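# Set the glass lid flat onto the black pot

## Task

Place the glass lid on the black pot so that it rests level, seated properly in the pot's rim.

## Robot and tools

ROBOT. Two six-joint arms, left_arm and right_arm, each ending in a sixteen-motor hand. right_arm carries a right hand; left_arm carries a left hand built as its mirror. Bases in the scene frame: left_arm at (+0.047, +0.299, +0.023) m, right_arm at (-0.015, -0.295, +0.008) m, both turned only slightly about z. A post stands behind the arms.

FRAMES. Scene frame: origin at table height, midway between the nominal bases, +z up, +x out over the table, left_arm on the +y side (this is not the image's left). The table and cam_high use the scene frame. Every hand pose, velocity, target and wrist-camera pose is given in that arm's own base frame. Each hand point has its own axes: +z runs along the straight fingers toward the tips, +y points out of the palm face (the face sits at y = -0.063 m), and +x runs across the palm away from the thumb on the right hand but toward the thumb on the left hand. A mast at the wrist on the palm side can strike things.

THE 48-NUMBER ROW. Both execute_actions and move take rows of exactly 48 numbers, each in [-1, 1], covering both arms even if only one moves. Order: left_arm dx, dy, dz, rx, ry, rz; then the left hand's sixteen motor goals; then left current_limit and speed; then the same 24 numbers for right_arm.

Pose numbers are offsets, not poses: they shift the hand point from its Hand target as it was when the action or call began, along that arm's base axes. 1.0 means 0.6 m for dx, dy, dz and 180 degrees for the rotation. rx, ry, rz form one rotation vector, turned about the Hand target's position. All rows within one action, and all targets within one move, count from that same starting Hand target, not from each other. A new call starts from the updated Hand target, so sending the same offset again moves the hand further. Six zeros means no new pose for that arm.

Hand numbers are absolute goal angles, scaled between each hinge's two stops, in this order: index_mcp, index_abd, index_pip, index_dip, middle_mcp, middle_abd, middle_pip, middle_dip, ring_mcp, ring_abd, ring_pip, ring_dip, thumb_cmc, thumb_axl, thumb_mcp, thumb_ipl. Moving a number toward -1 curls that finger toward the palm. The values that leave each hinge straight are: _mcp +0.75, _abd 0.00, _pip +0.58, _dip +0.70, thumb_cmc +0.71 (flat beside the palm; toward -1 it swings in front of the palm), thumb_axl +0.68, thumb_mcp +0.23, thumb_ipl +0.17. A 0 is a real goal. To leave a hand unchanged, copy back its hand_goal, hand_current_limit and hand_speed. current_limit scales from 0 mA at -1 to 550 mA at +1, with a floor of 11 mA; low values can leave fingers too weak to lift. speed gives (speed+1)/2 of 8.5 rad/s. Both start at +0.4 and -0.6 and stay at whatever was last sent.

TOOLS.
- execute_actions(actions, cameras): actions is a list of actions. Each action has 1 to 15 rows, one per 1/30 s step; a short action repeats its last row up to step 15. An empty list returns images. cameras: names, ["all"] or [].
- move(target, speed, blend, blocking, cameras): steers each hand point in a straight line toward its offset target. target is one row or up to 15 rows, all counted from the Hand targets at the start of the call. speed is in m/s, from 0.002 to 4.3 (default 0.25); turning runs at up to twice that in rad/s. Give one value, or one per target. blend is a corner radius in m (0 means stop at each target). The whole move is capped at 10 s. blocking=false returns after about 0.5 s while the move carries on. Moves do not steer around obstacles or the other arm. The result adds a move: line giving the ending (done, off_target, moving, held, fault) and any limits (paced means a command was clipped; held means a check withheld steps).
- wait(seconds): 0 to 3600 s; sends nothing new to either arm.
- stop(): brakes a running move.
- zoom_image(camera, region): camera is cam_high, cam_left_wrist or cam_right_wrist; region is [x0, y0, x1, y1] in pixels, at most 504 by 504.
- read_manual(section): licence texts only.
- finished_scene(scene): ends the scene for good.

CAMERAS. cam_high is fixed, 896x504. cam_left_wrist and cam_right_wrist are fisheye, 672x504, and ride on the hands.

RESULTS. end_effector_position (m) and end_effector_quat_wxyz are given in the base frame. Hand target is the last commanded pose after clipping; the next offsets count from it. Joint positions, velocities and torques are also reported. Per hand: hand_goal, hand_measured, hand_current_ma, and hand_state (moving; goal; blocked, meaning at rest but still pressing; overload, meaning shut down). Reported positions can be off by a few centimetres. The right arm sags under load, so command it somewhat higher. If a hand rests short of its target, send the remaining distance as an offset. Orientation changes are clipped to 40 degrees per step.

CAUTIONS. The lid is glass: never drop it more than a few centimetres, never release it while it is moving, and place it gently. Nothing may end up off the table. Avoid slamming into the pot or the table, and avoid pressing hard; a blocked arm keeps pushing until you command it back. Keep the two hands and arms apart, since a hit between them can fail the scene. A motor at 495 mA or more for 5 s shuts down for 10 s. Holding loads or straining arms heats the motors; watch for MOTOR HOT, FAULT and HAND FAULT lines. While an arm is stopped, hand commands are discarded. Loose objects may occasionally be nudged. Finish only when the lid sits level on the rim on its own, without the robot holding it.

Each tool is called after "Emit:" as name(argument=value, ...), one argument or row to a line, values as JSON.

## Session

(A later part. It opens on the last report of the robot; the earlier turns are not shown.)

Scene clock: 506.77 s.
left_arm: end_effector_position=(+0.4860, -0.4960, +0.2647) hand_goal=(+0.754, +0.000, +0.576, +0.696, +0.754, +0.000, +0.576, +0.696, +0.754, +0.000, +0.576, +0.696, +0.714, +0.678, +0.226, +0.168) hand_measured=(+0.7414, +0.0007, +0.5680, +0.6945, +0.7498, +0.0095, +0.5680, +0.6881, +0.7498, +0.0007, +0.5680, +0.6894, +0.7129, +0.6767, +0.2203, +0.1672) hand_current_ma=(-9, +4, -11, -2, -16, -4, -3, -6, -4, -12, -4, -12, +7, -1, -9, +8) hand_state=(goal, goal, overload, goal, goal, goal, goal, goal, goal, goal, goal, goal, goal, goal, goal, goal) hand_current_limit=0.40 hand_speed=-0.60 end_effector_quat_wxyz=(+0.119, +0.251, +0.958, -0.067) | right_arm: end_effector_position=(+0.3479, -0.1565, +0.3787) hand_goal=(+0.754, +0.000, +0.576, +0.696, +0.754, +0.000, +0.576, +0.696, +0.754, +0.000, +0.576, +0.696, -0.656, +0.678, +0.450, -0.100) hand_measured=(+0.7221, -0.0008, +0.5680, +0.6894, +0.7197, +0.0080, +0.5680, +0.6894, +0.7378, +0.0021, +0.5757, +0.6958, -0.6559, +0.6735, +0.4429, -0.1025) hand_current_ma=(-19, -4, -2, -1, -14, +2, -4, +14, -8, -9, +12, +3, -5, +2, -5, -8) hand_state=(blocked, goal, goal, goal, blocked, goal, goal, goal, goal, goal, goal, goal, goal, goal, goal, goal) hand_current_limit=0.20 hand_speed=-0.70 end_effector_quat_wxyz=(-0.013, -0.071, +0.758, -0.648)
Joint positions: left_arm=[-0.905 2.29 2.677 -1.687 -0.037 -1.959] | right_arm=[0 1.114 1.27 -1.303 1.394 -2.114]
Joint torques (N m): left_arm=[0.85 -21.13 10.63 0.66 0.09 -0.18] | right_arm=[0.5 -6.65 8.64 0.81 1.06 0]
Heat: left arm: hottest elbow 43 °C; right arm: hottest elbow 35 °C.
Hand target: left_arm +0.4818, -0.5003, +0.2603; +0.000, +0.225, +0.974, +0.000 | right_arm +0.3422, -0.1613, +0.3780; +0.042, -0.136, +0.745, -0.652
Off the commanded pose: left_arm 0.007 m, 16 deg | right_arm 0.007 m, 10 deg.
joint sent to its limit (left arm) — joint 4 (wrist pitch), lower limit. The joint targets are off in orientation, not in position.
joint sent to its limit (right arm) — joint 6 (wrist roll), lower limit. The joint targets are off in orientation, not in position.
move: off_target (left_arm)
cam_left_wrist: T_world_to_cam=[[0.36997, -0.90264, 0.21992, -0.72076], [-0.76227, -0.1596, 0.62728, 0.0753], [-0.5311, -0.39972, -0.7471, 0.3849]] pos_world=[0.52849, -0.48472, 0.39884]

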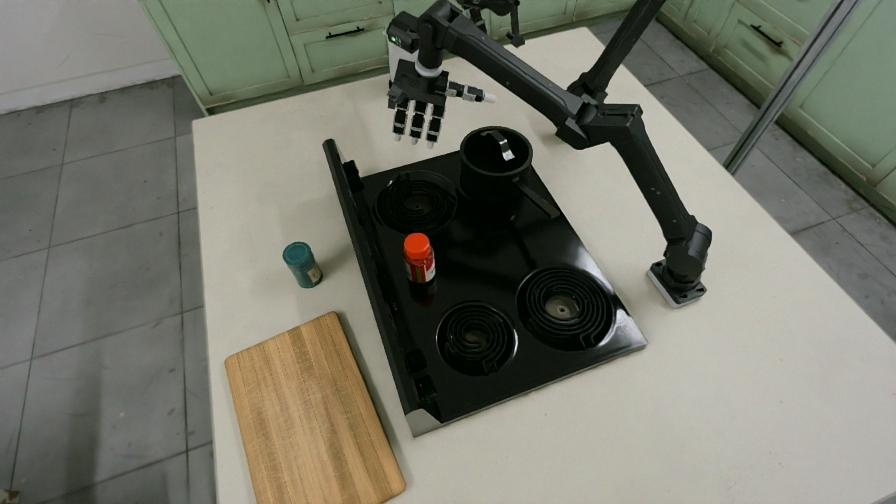

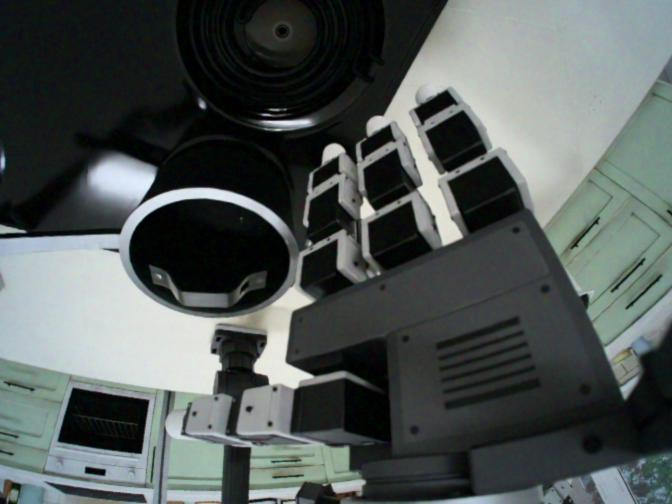

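Emit:
move(
  target=[0.03,-0.083,0,0,0,0,0.754,0,0.576,0.696,0.754,0,0.576,0.696,0.754,0,0.576,0.696,0.714,0.678,0.226,0.168,0.4,-0.6,0,0,0.0,0,0,0.0,0.754,0,0.576,0.696,0.754,0,0.576,0.696,0.754,0,0.576,0.696,-0.657,0.678,0.449,-0.10,0.2,-0.7],
  speed=0.1,
  cameras=["cam_high","cam_left_wrist"],
)

Emit:
zoom_image(
  camera="cam_left_wrist",
  region=[80, 170, 300, 325],
)

Emit:
zoom_image(
  camera="cam_left_wrist",
  region=[200, 180, 300, 250],
)

Emit:
zoom_image(
  camera="cam_left_wrist",
  region=[200, 240, 300, 310],
)

Scene clock: 513.53 s.
left_arm: end_effector_position=(+0.4968, -0.5377, +0.2553) hand_goal=(+0.754, +0.000, +0.576, +0.696, +0.754, +0.000, +0.576, +0.696, +0.754, +0.000, +0.576, +0.696, +0.714, +0.678, +0.226, +0.168) hand_measured=(+0.7414, -0.0008, +0.5680, +0.6945, +0.7498, +0.0095, +0.5680, +0.6881, +0.7486, +0.0007, +0.5680, +0.6881, +0.7117, +0.6777, +0.2203, +0.1681) hand_current_ma=(-12, -8, -2, -10, -8, -4, -11, -2, -7, -16, +0, -22, +12, -5, -6, +7) hand_state=(goal, goal, overload, goal, goal, goal, goal, goal, goal, goal, goal, goal, goal, goal, goal, goal) hand_current_limit=0.40 hand_speed=-0.60 end_effector_quat_wxyz=(+0.152, +0.270, +0.946, -0.092) | right_arm: end_effector_position=(+0.3479, -0.1565, +0.3787) hand_goal=(+0.754, +0.000, +0.576, +0.696, +0.754, +0.000, +0.576, +0.696, +0.754, +0.000, +0.576, +0.696, -0.656, +0.678, +0.450, -0.100) hand_measured=(+0.7221, -0.0008, +0.5667, +0.6894, +0.7197, +0.0065, +0.5667, +0.6894, +0.7378, +0.0021, +0.5757, +0.6958, -0.6559, +0.6735, +0.4419, -0.1025) hand_current_ma=(-10, -15, -11, -3, -1, -4, -11, +12, -15, -9, +8, -4, -6, +14, -8, -10) hand_state=(blocked, goal, goal, goal, blocked, goal, goal, goal, goal, goal, goal, goal, goal, goal, goal, goal) hand_current_limit=0.20 hand_speed=-0.70 end_effector_quat_wxyz=(-0.013, -0.071, +0.758, -0.648)
Joint positions: left_arm=[-0.93 2.416 2.883 -1.682 -0.037 -1.939] | right_arm=[0 1.114 1.27 -1.303 1.394 -2.114]
Joint torques (N m): left_arm=[0.5 -21.54 14.12 1.66 -0.13 -0.02] | right_arm=[0.62 -6.77 8.64 0.83 1.07 0]
Heat: left arm: hottest elbow 43 °C; right arm: hottest elbow 35 °C.
Hand target: left_arm +0.4998, -0.5501, +0.2604; +0.000, +0.225, +0.974, +0.000 | right_arm +0.3422, -0.1613, +0.3780; +0.042, -0.136, +0.745, -0.652
Off the commanded pose: left_arm 0.014 m, 21 deg | right_arm 0.007 m, 10 deg.
elbow stopped short (left arm): the move would have taken joint 3 (elbow) straighter than the controller allows.
joint sent to its limit (right arm) — joint 6 (wrist roll), lower limit. The joint targets are off in orientation, not in position.
move: off_target (left_arm)
cam_left_wrist: T_world_to_cam=[[0.31513, -0.90176, 0.29582, -0.75197], [-0.8019, -0.08629, 0.59119, 0.15105], [-0.50759, -0.42353, -0.75032, 0.34331]] pos_world=[0.53236, -0.51966, 0.39074]

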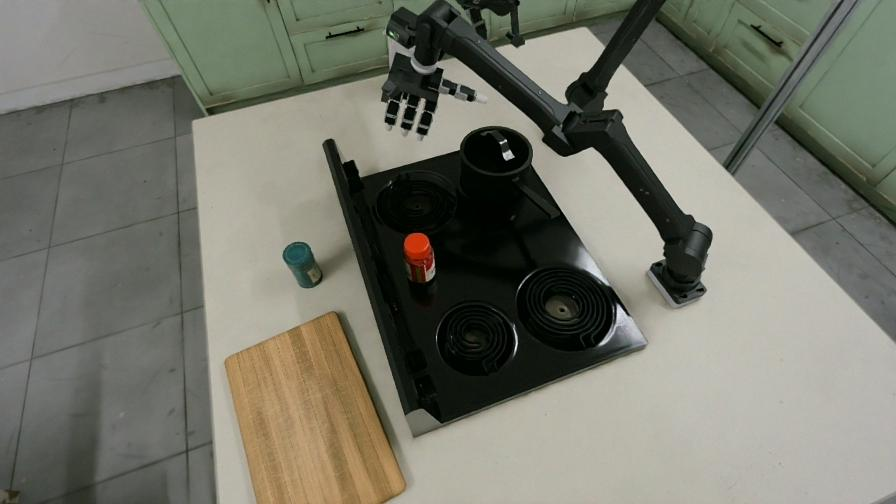

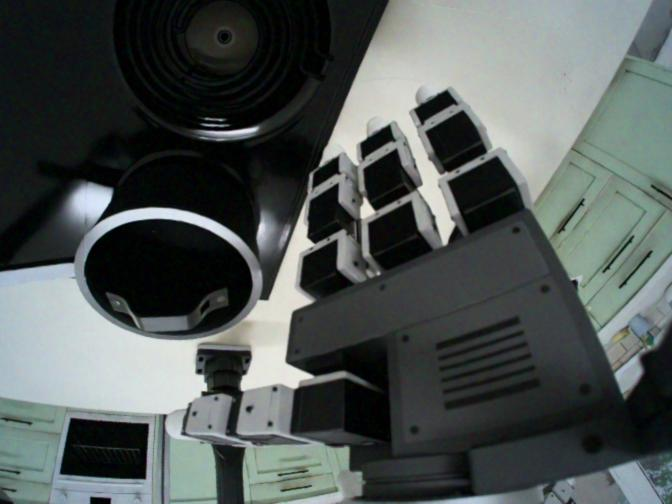

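Scaled by 2.291 from the camera's image (finer frame: 960x720).

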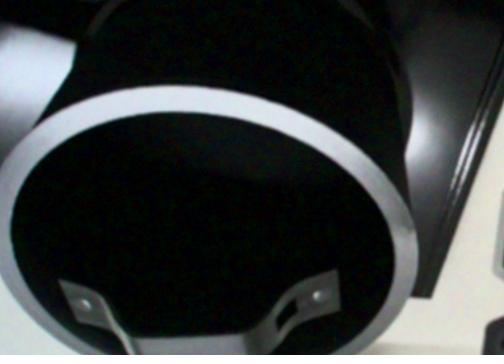

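Scaled by 5.040 from the camera's image (finer frame: 960x720).

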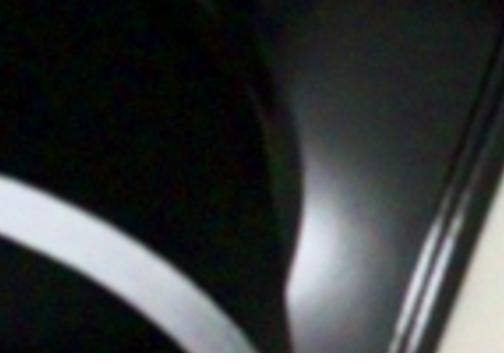

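Scaled by 5.040 from the camera's image (finer frame: 960x720).

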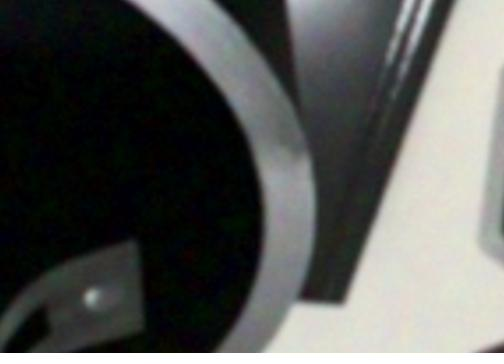

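Emit:
move(
  target=[
    [-0.03,0.15,0.1,0,0,0,0.754,0,0.576,0.696,0.754,0,0.576,0.696,0.754,0,0.576,0.696,0.714,0.678,0.226,0.168,0.4,-0.6,0,0,0,0,0,0,0.754,0,0.576,0.696,0.754,0,0.576,0.696,0.754,0,0.576,0.696,-0.657,0.678,0.449,-0.1,0.2,-0.7],
    [-0.05,0.55,0.2,0,0,0,0.754,0,0.576,0.696,0.754,0,0.576,0.696,0.754,0,0.576,0.696,0.714,0.678,0.226,0.168,0.4,-0.6,0,0,0,0,0,0,0.754,0,0.576,0.696,0.754,0,0.576,0.696,0.754,0,0.576,0.696,-0.657,0.678,0.449,-0.1,0.2,-0.7],
  ],
  speed=0.15,
  blend=0.04,
  cameras=["all"],
)

Scene clock: 519.00 s.
left_arm: end_effector_position=(+0.4712, -0.2223, +0.3770) hand_goal=(+0.754, +0.000, +0.576, +0.696, +0.754, +0.000, +0.576, +0.696, +0.754, +0.000, +0.576, +0.696, +0.714, +0.678, +0.226, +0.168) hand_measured=(+0.7414, -0.0008, +0.5680, +0.6945, +0.7498, +0.0095, +0.5680, +0.6881, +0.7486, +0.0007, +0.5680, +0.6881, +0.7129, +0.6767, +0.2203, +0.1681) hand_current_ma=(-19, +6, +2, -4, -15, +0, -5, -5, -8, -14, +0, -20, +16, -8, -2, +13) hand_state=(goal, goal, overload, goal, goal, goal, goal, goal, goal, goal, goal, goal, goal, goal, goal, goal) hand_current_limit=0.40 hand_speed=-0.60 end_effector_quat_wxyz=(+0.107, +0.229, +0.967, -0.022) | right_arm: end_effector_position=(+0.3479, -0.1565, +0.3787) hand_goal=(+0.754, +0.000, +0.576, +0.696, +0.754, +0.000, +0.576, +0.696, +0.754, +0.000, +0.576, +0.696, -0.656, +0.678, +0.450, -0.100) hand_measured=(+0.7221, +0.0007, +0.5680, +0.6894, +0.7197, +0.0065, +0.5680, +0.6894, +0.7378, +0.0021, +0.5757, +0.6958, -0.6559, +0.6735, +0.4419, -0.1034) hand_current_ma=(-13, -8, +6, -3, -14, +11, -18, +14, -13, -1, -1, -1, -4, +5, -1, -1) hand_state=(blocked, goal, goal, goal, blocked, goal, goal, goal, goal, goal, goal, goal, goal, goal, goal, goal) hand_current_limit=0.20 hand_speed=-0.70 end_effector_quat_wxyz=(-0.013, -0.071, +0.758, -0.648)
Joint positions: left_arm=[-0.609 1.688 2.02 -1.687 -0.037 -1.71] | right_arm=[0 1.114 1.27 -1.303 1.394 -2.114]
Joint torques (N m): left_arm=[1.38 -14.56 10.15 0.62 -0.17 0.02] | right_arm=[0.67 -6.65 8.66 0.85 1.07 0]
Heat: left arm: hottest elbow 43 °C; right arm: hottest elbow 35 °C.
Hand target: left_arm +0.4700, -0.2200, +0.3803; +0.000, +0.225, +0.974, +0.000 | right_arm +0.3422, -0.1613, +0.3780; +0.042, -0.136, +0.745, -0.652
Off the commanded pose: left_arm 0.004 m, 13 deg | right_arm 0.007 m, 10 deg.
elbow stopped short (left arm): the move would have taken joint 3 (elbow) straighter than the controller allows.
joint sent to its limit (left arm) — joint 4 (wrist pitch), lower limit. The joint targets are off in orientation, not in position.
joint sent to its limit (right arm) — joint 6 (wrist roll), lower limit. The joint targets are off in orientation, not in position.
move: off_target (left_arm)
cam_left_wrist: T_world_to_cam=[[0.41996, -0.89672, 0.13973, -0.48495], [-0.74785, -0.25471, 0.61306, 0.01462], [-0.51416, -0.36196, -0.77758, 0.58224]] pos_world=[0.51396, -0.22039, 0.51154]
cam_right_wrist: T_world_to_cam=[[0.66773, 0.19149, -0.71935, 0.09556], [0.45547, 0.65925, 0.59828, -0.32561], [0.58879, -0.72713, 0.35299, -0.32297]] pos_world=[0.27466, -0.03848, 0.37755]

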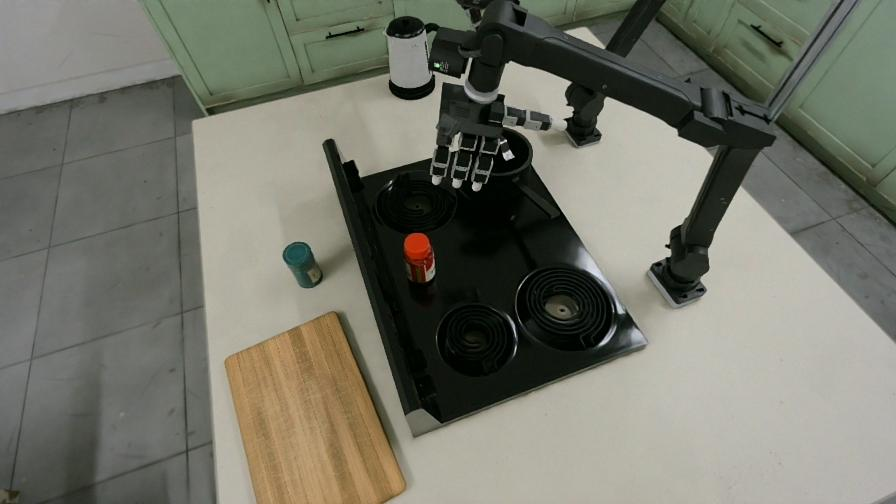

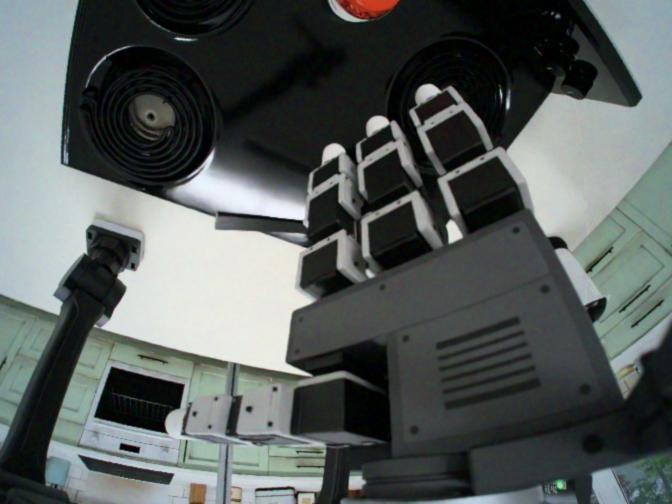

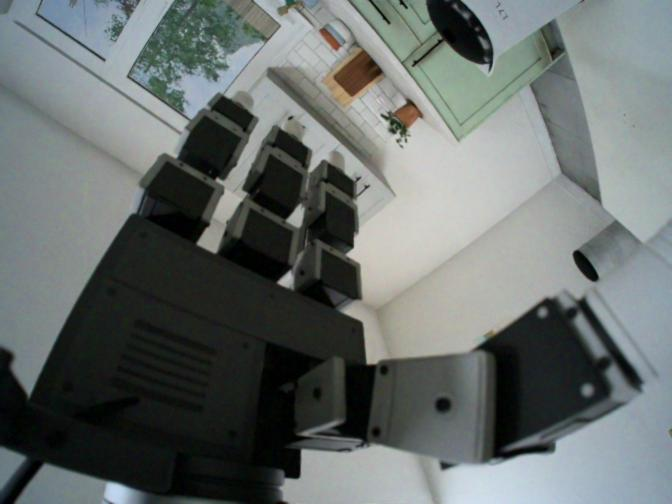

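Emit:
move(
  target=[
    [-0.25,0.45,0.05,0,0,0,0.754,0,0.576,0.696,0.754,0,0.576,0.696,0.754,0,0.576,0.696,0.714,0.678,0.226,0.168,0.4,-0.6,0,0,0,0,0,0,0.754,0,0.576,0.696,0.754,0,0.576,0.696,0.754,0,0.576,0.696,-0.657,0.678,0.449,-0.1,0.2,-0.7],
  ],
  speed=0.15,
  cameras=["all"],
)

Emit:
zoom_image(
  camera="cam_high",
  region=[454, 110, 544, 190],
)

Scene clock: 522.63 s.
left_arm: end_effector_position=(+0.3222, +0.0471, +0.4096) hand_goal=(+0.754, +0.000, +0.576, +0.696, +0.754, +0.000, +0.576, +0.696, +0.754, +0.000, +0.576, +0.696, +0.714, +0.678, +0.226, +0.168) hand_measured=(+0.7450, +0.0007, +0.5667, +0.6945, +0.7498, +0.0095, +0.5680, +0.6881, +0.7486, +0.0007, +0.5680, +0.6894, +0.7192, +0.6777, +0.2212, +0.1672) hand_current_ma=(-9, -3, -12, -2, -9, -9, -13, -8, -4, -15, -12, -20, +20, +6, -4, +5) hand_state=(goal, goal, overload, goal, goal, goal, goal, goal, goal, goal, goal, goal, goal, goal, goal, goal) hand_current_limit=0.40 hand_speed=-0.60 end_effector_quat_wxyz=(+0.141, +0.218, +0.965, +0.039) | right_arm: end_effector_position=(+0.3479, -0.1565, +0.3787) hand_goal=(+0.754, +0.000, +0.576, +0.696, +0.754, +0.000, +0.576, +0.696, +0.754, +0.000, +0.576, +0.696, -0.656, +0.678, +0.450, -0.100) hand_measured=(+0.7221, +0.0007, +0.5680, +0.6894, +0.7197, +0.0065, +0.5667, +0.6894, +0.7378, +0.0021, +0.5757, +0.6958, -0.6559, +0.6735, +0.4419, -0.1034) hand_current_ma=(-11, -6, -9, -2, -14, +7, -2, +3, -14, -14, +5, +0, +2, +13, -1, -7) hand_state=(blocked, goal, goal, goal, blocked, goal, goal, goal, goal, goal, goal, goal, goal, goal, goal, goal) hand_current_limit=0.20 hand_speed=-0.70 end_effector_quat_wxyz=(-0.013, -0.071, +0.758, -0.648)
Joint positions: left_arm=[-0.16 1.038 1.441 -1.687 -0.06 -1.277] | right_arm=[0 1.114 1.27 -1.303 1.394 -2.114]
Joint torques (N m): left_arm=[1.73 -4.95 10.06 0.72 -0.21 -0.01] | right_arm=[0.62 -6.65 8.66 0.79 1.07 0]
Heat: left arm: hottest elbow 43 °C; right arm: hottest elbow 35 °C.
Hand target: left_arm +0.3200, +0.0500, +0.4104; +0.000, +0.225, +0.974, +0.000 | right_arm +0.3422, -0.1613, +0.3780; +0.042, -0.136, +0.745, -0.652
Off the commanded pose: left_arm 0.004 m, 17 deg | right_arm 0.007 m, 10 deg.
joint sent to its limit (left arm) — joint 4 (wrist pitch), lower limit. The joint targets are off in orientation, not in position.
joint sent to its limit (right arm) — joint 6 (wrist roll), lower limit. The joint targets are off in orientation, not in position.
move: off_target (left_arm)
cam_left_wrist: T_world_to_cam=[[0.441, -0.89307, 0.08919, -0.17154], [-0.78966, -0.33885, 0.51149, 0.01093], [-0.42657, -0.296, -0.85465, 0.62876]] pos_world=[0.35249, 0.03661, 0.54708]
cam_right_wrist: T_world_to_cam=[[0.66773, 0.19149, -0.71935, 0.09556], [0.45547, 0.65925, 0.59828, -0.32561], [0.58879, -0.72713, 0.35299, -0.32297]] pos_world=[0.27466, -0.03848, 0.37755]

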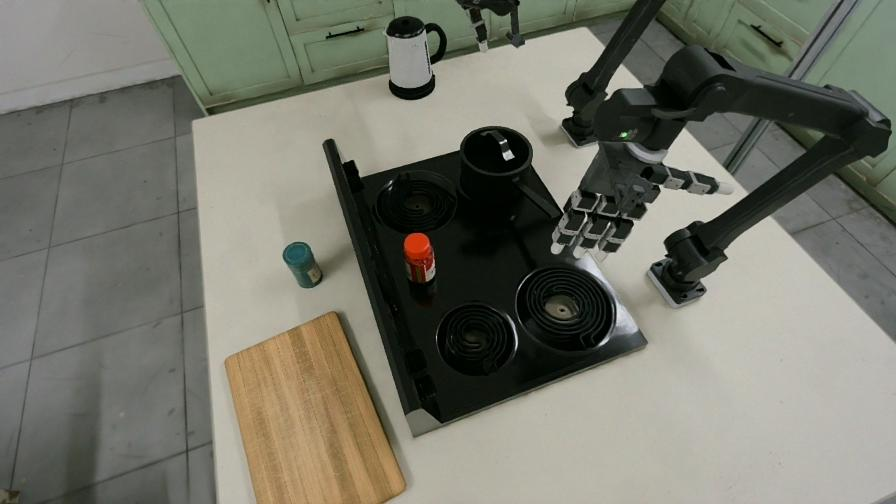

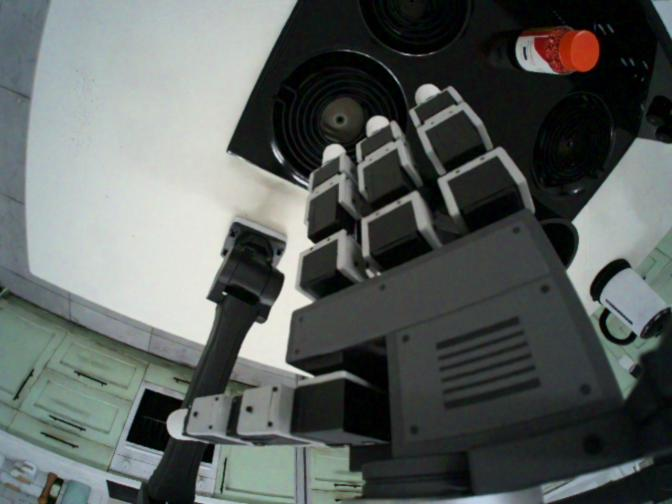

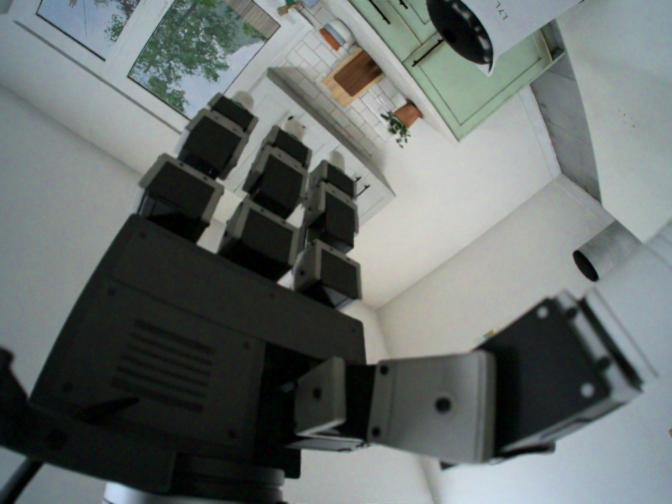

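Scaled by 5.600.

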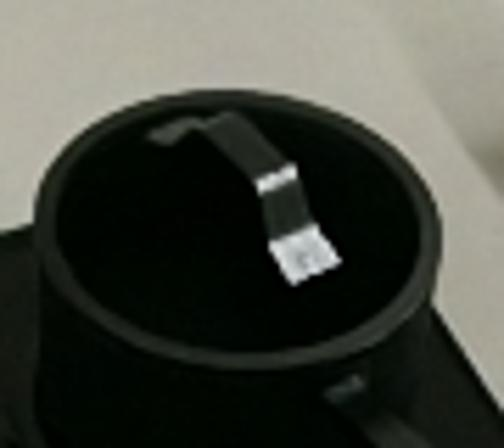

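Emit:
finished_scene(
)

The scene is finished: the task was done.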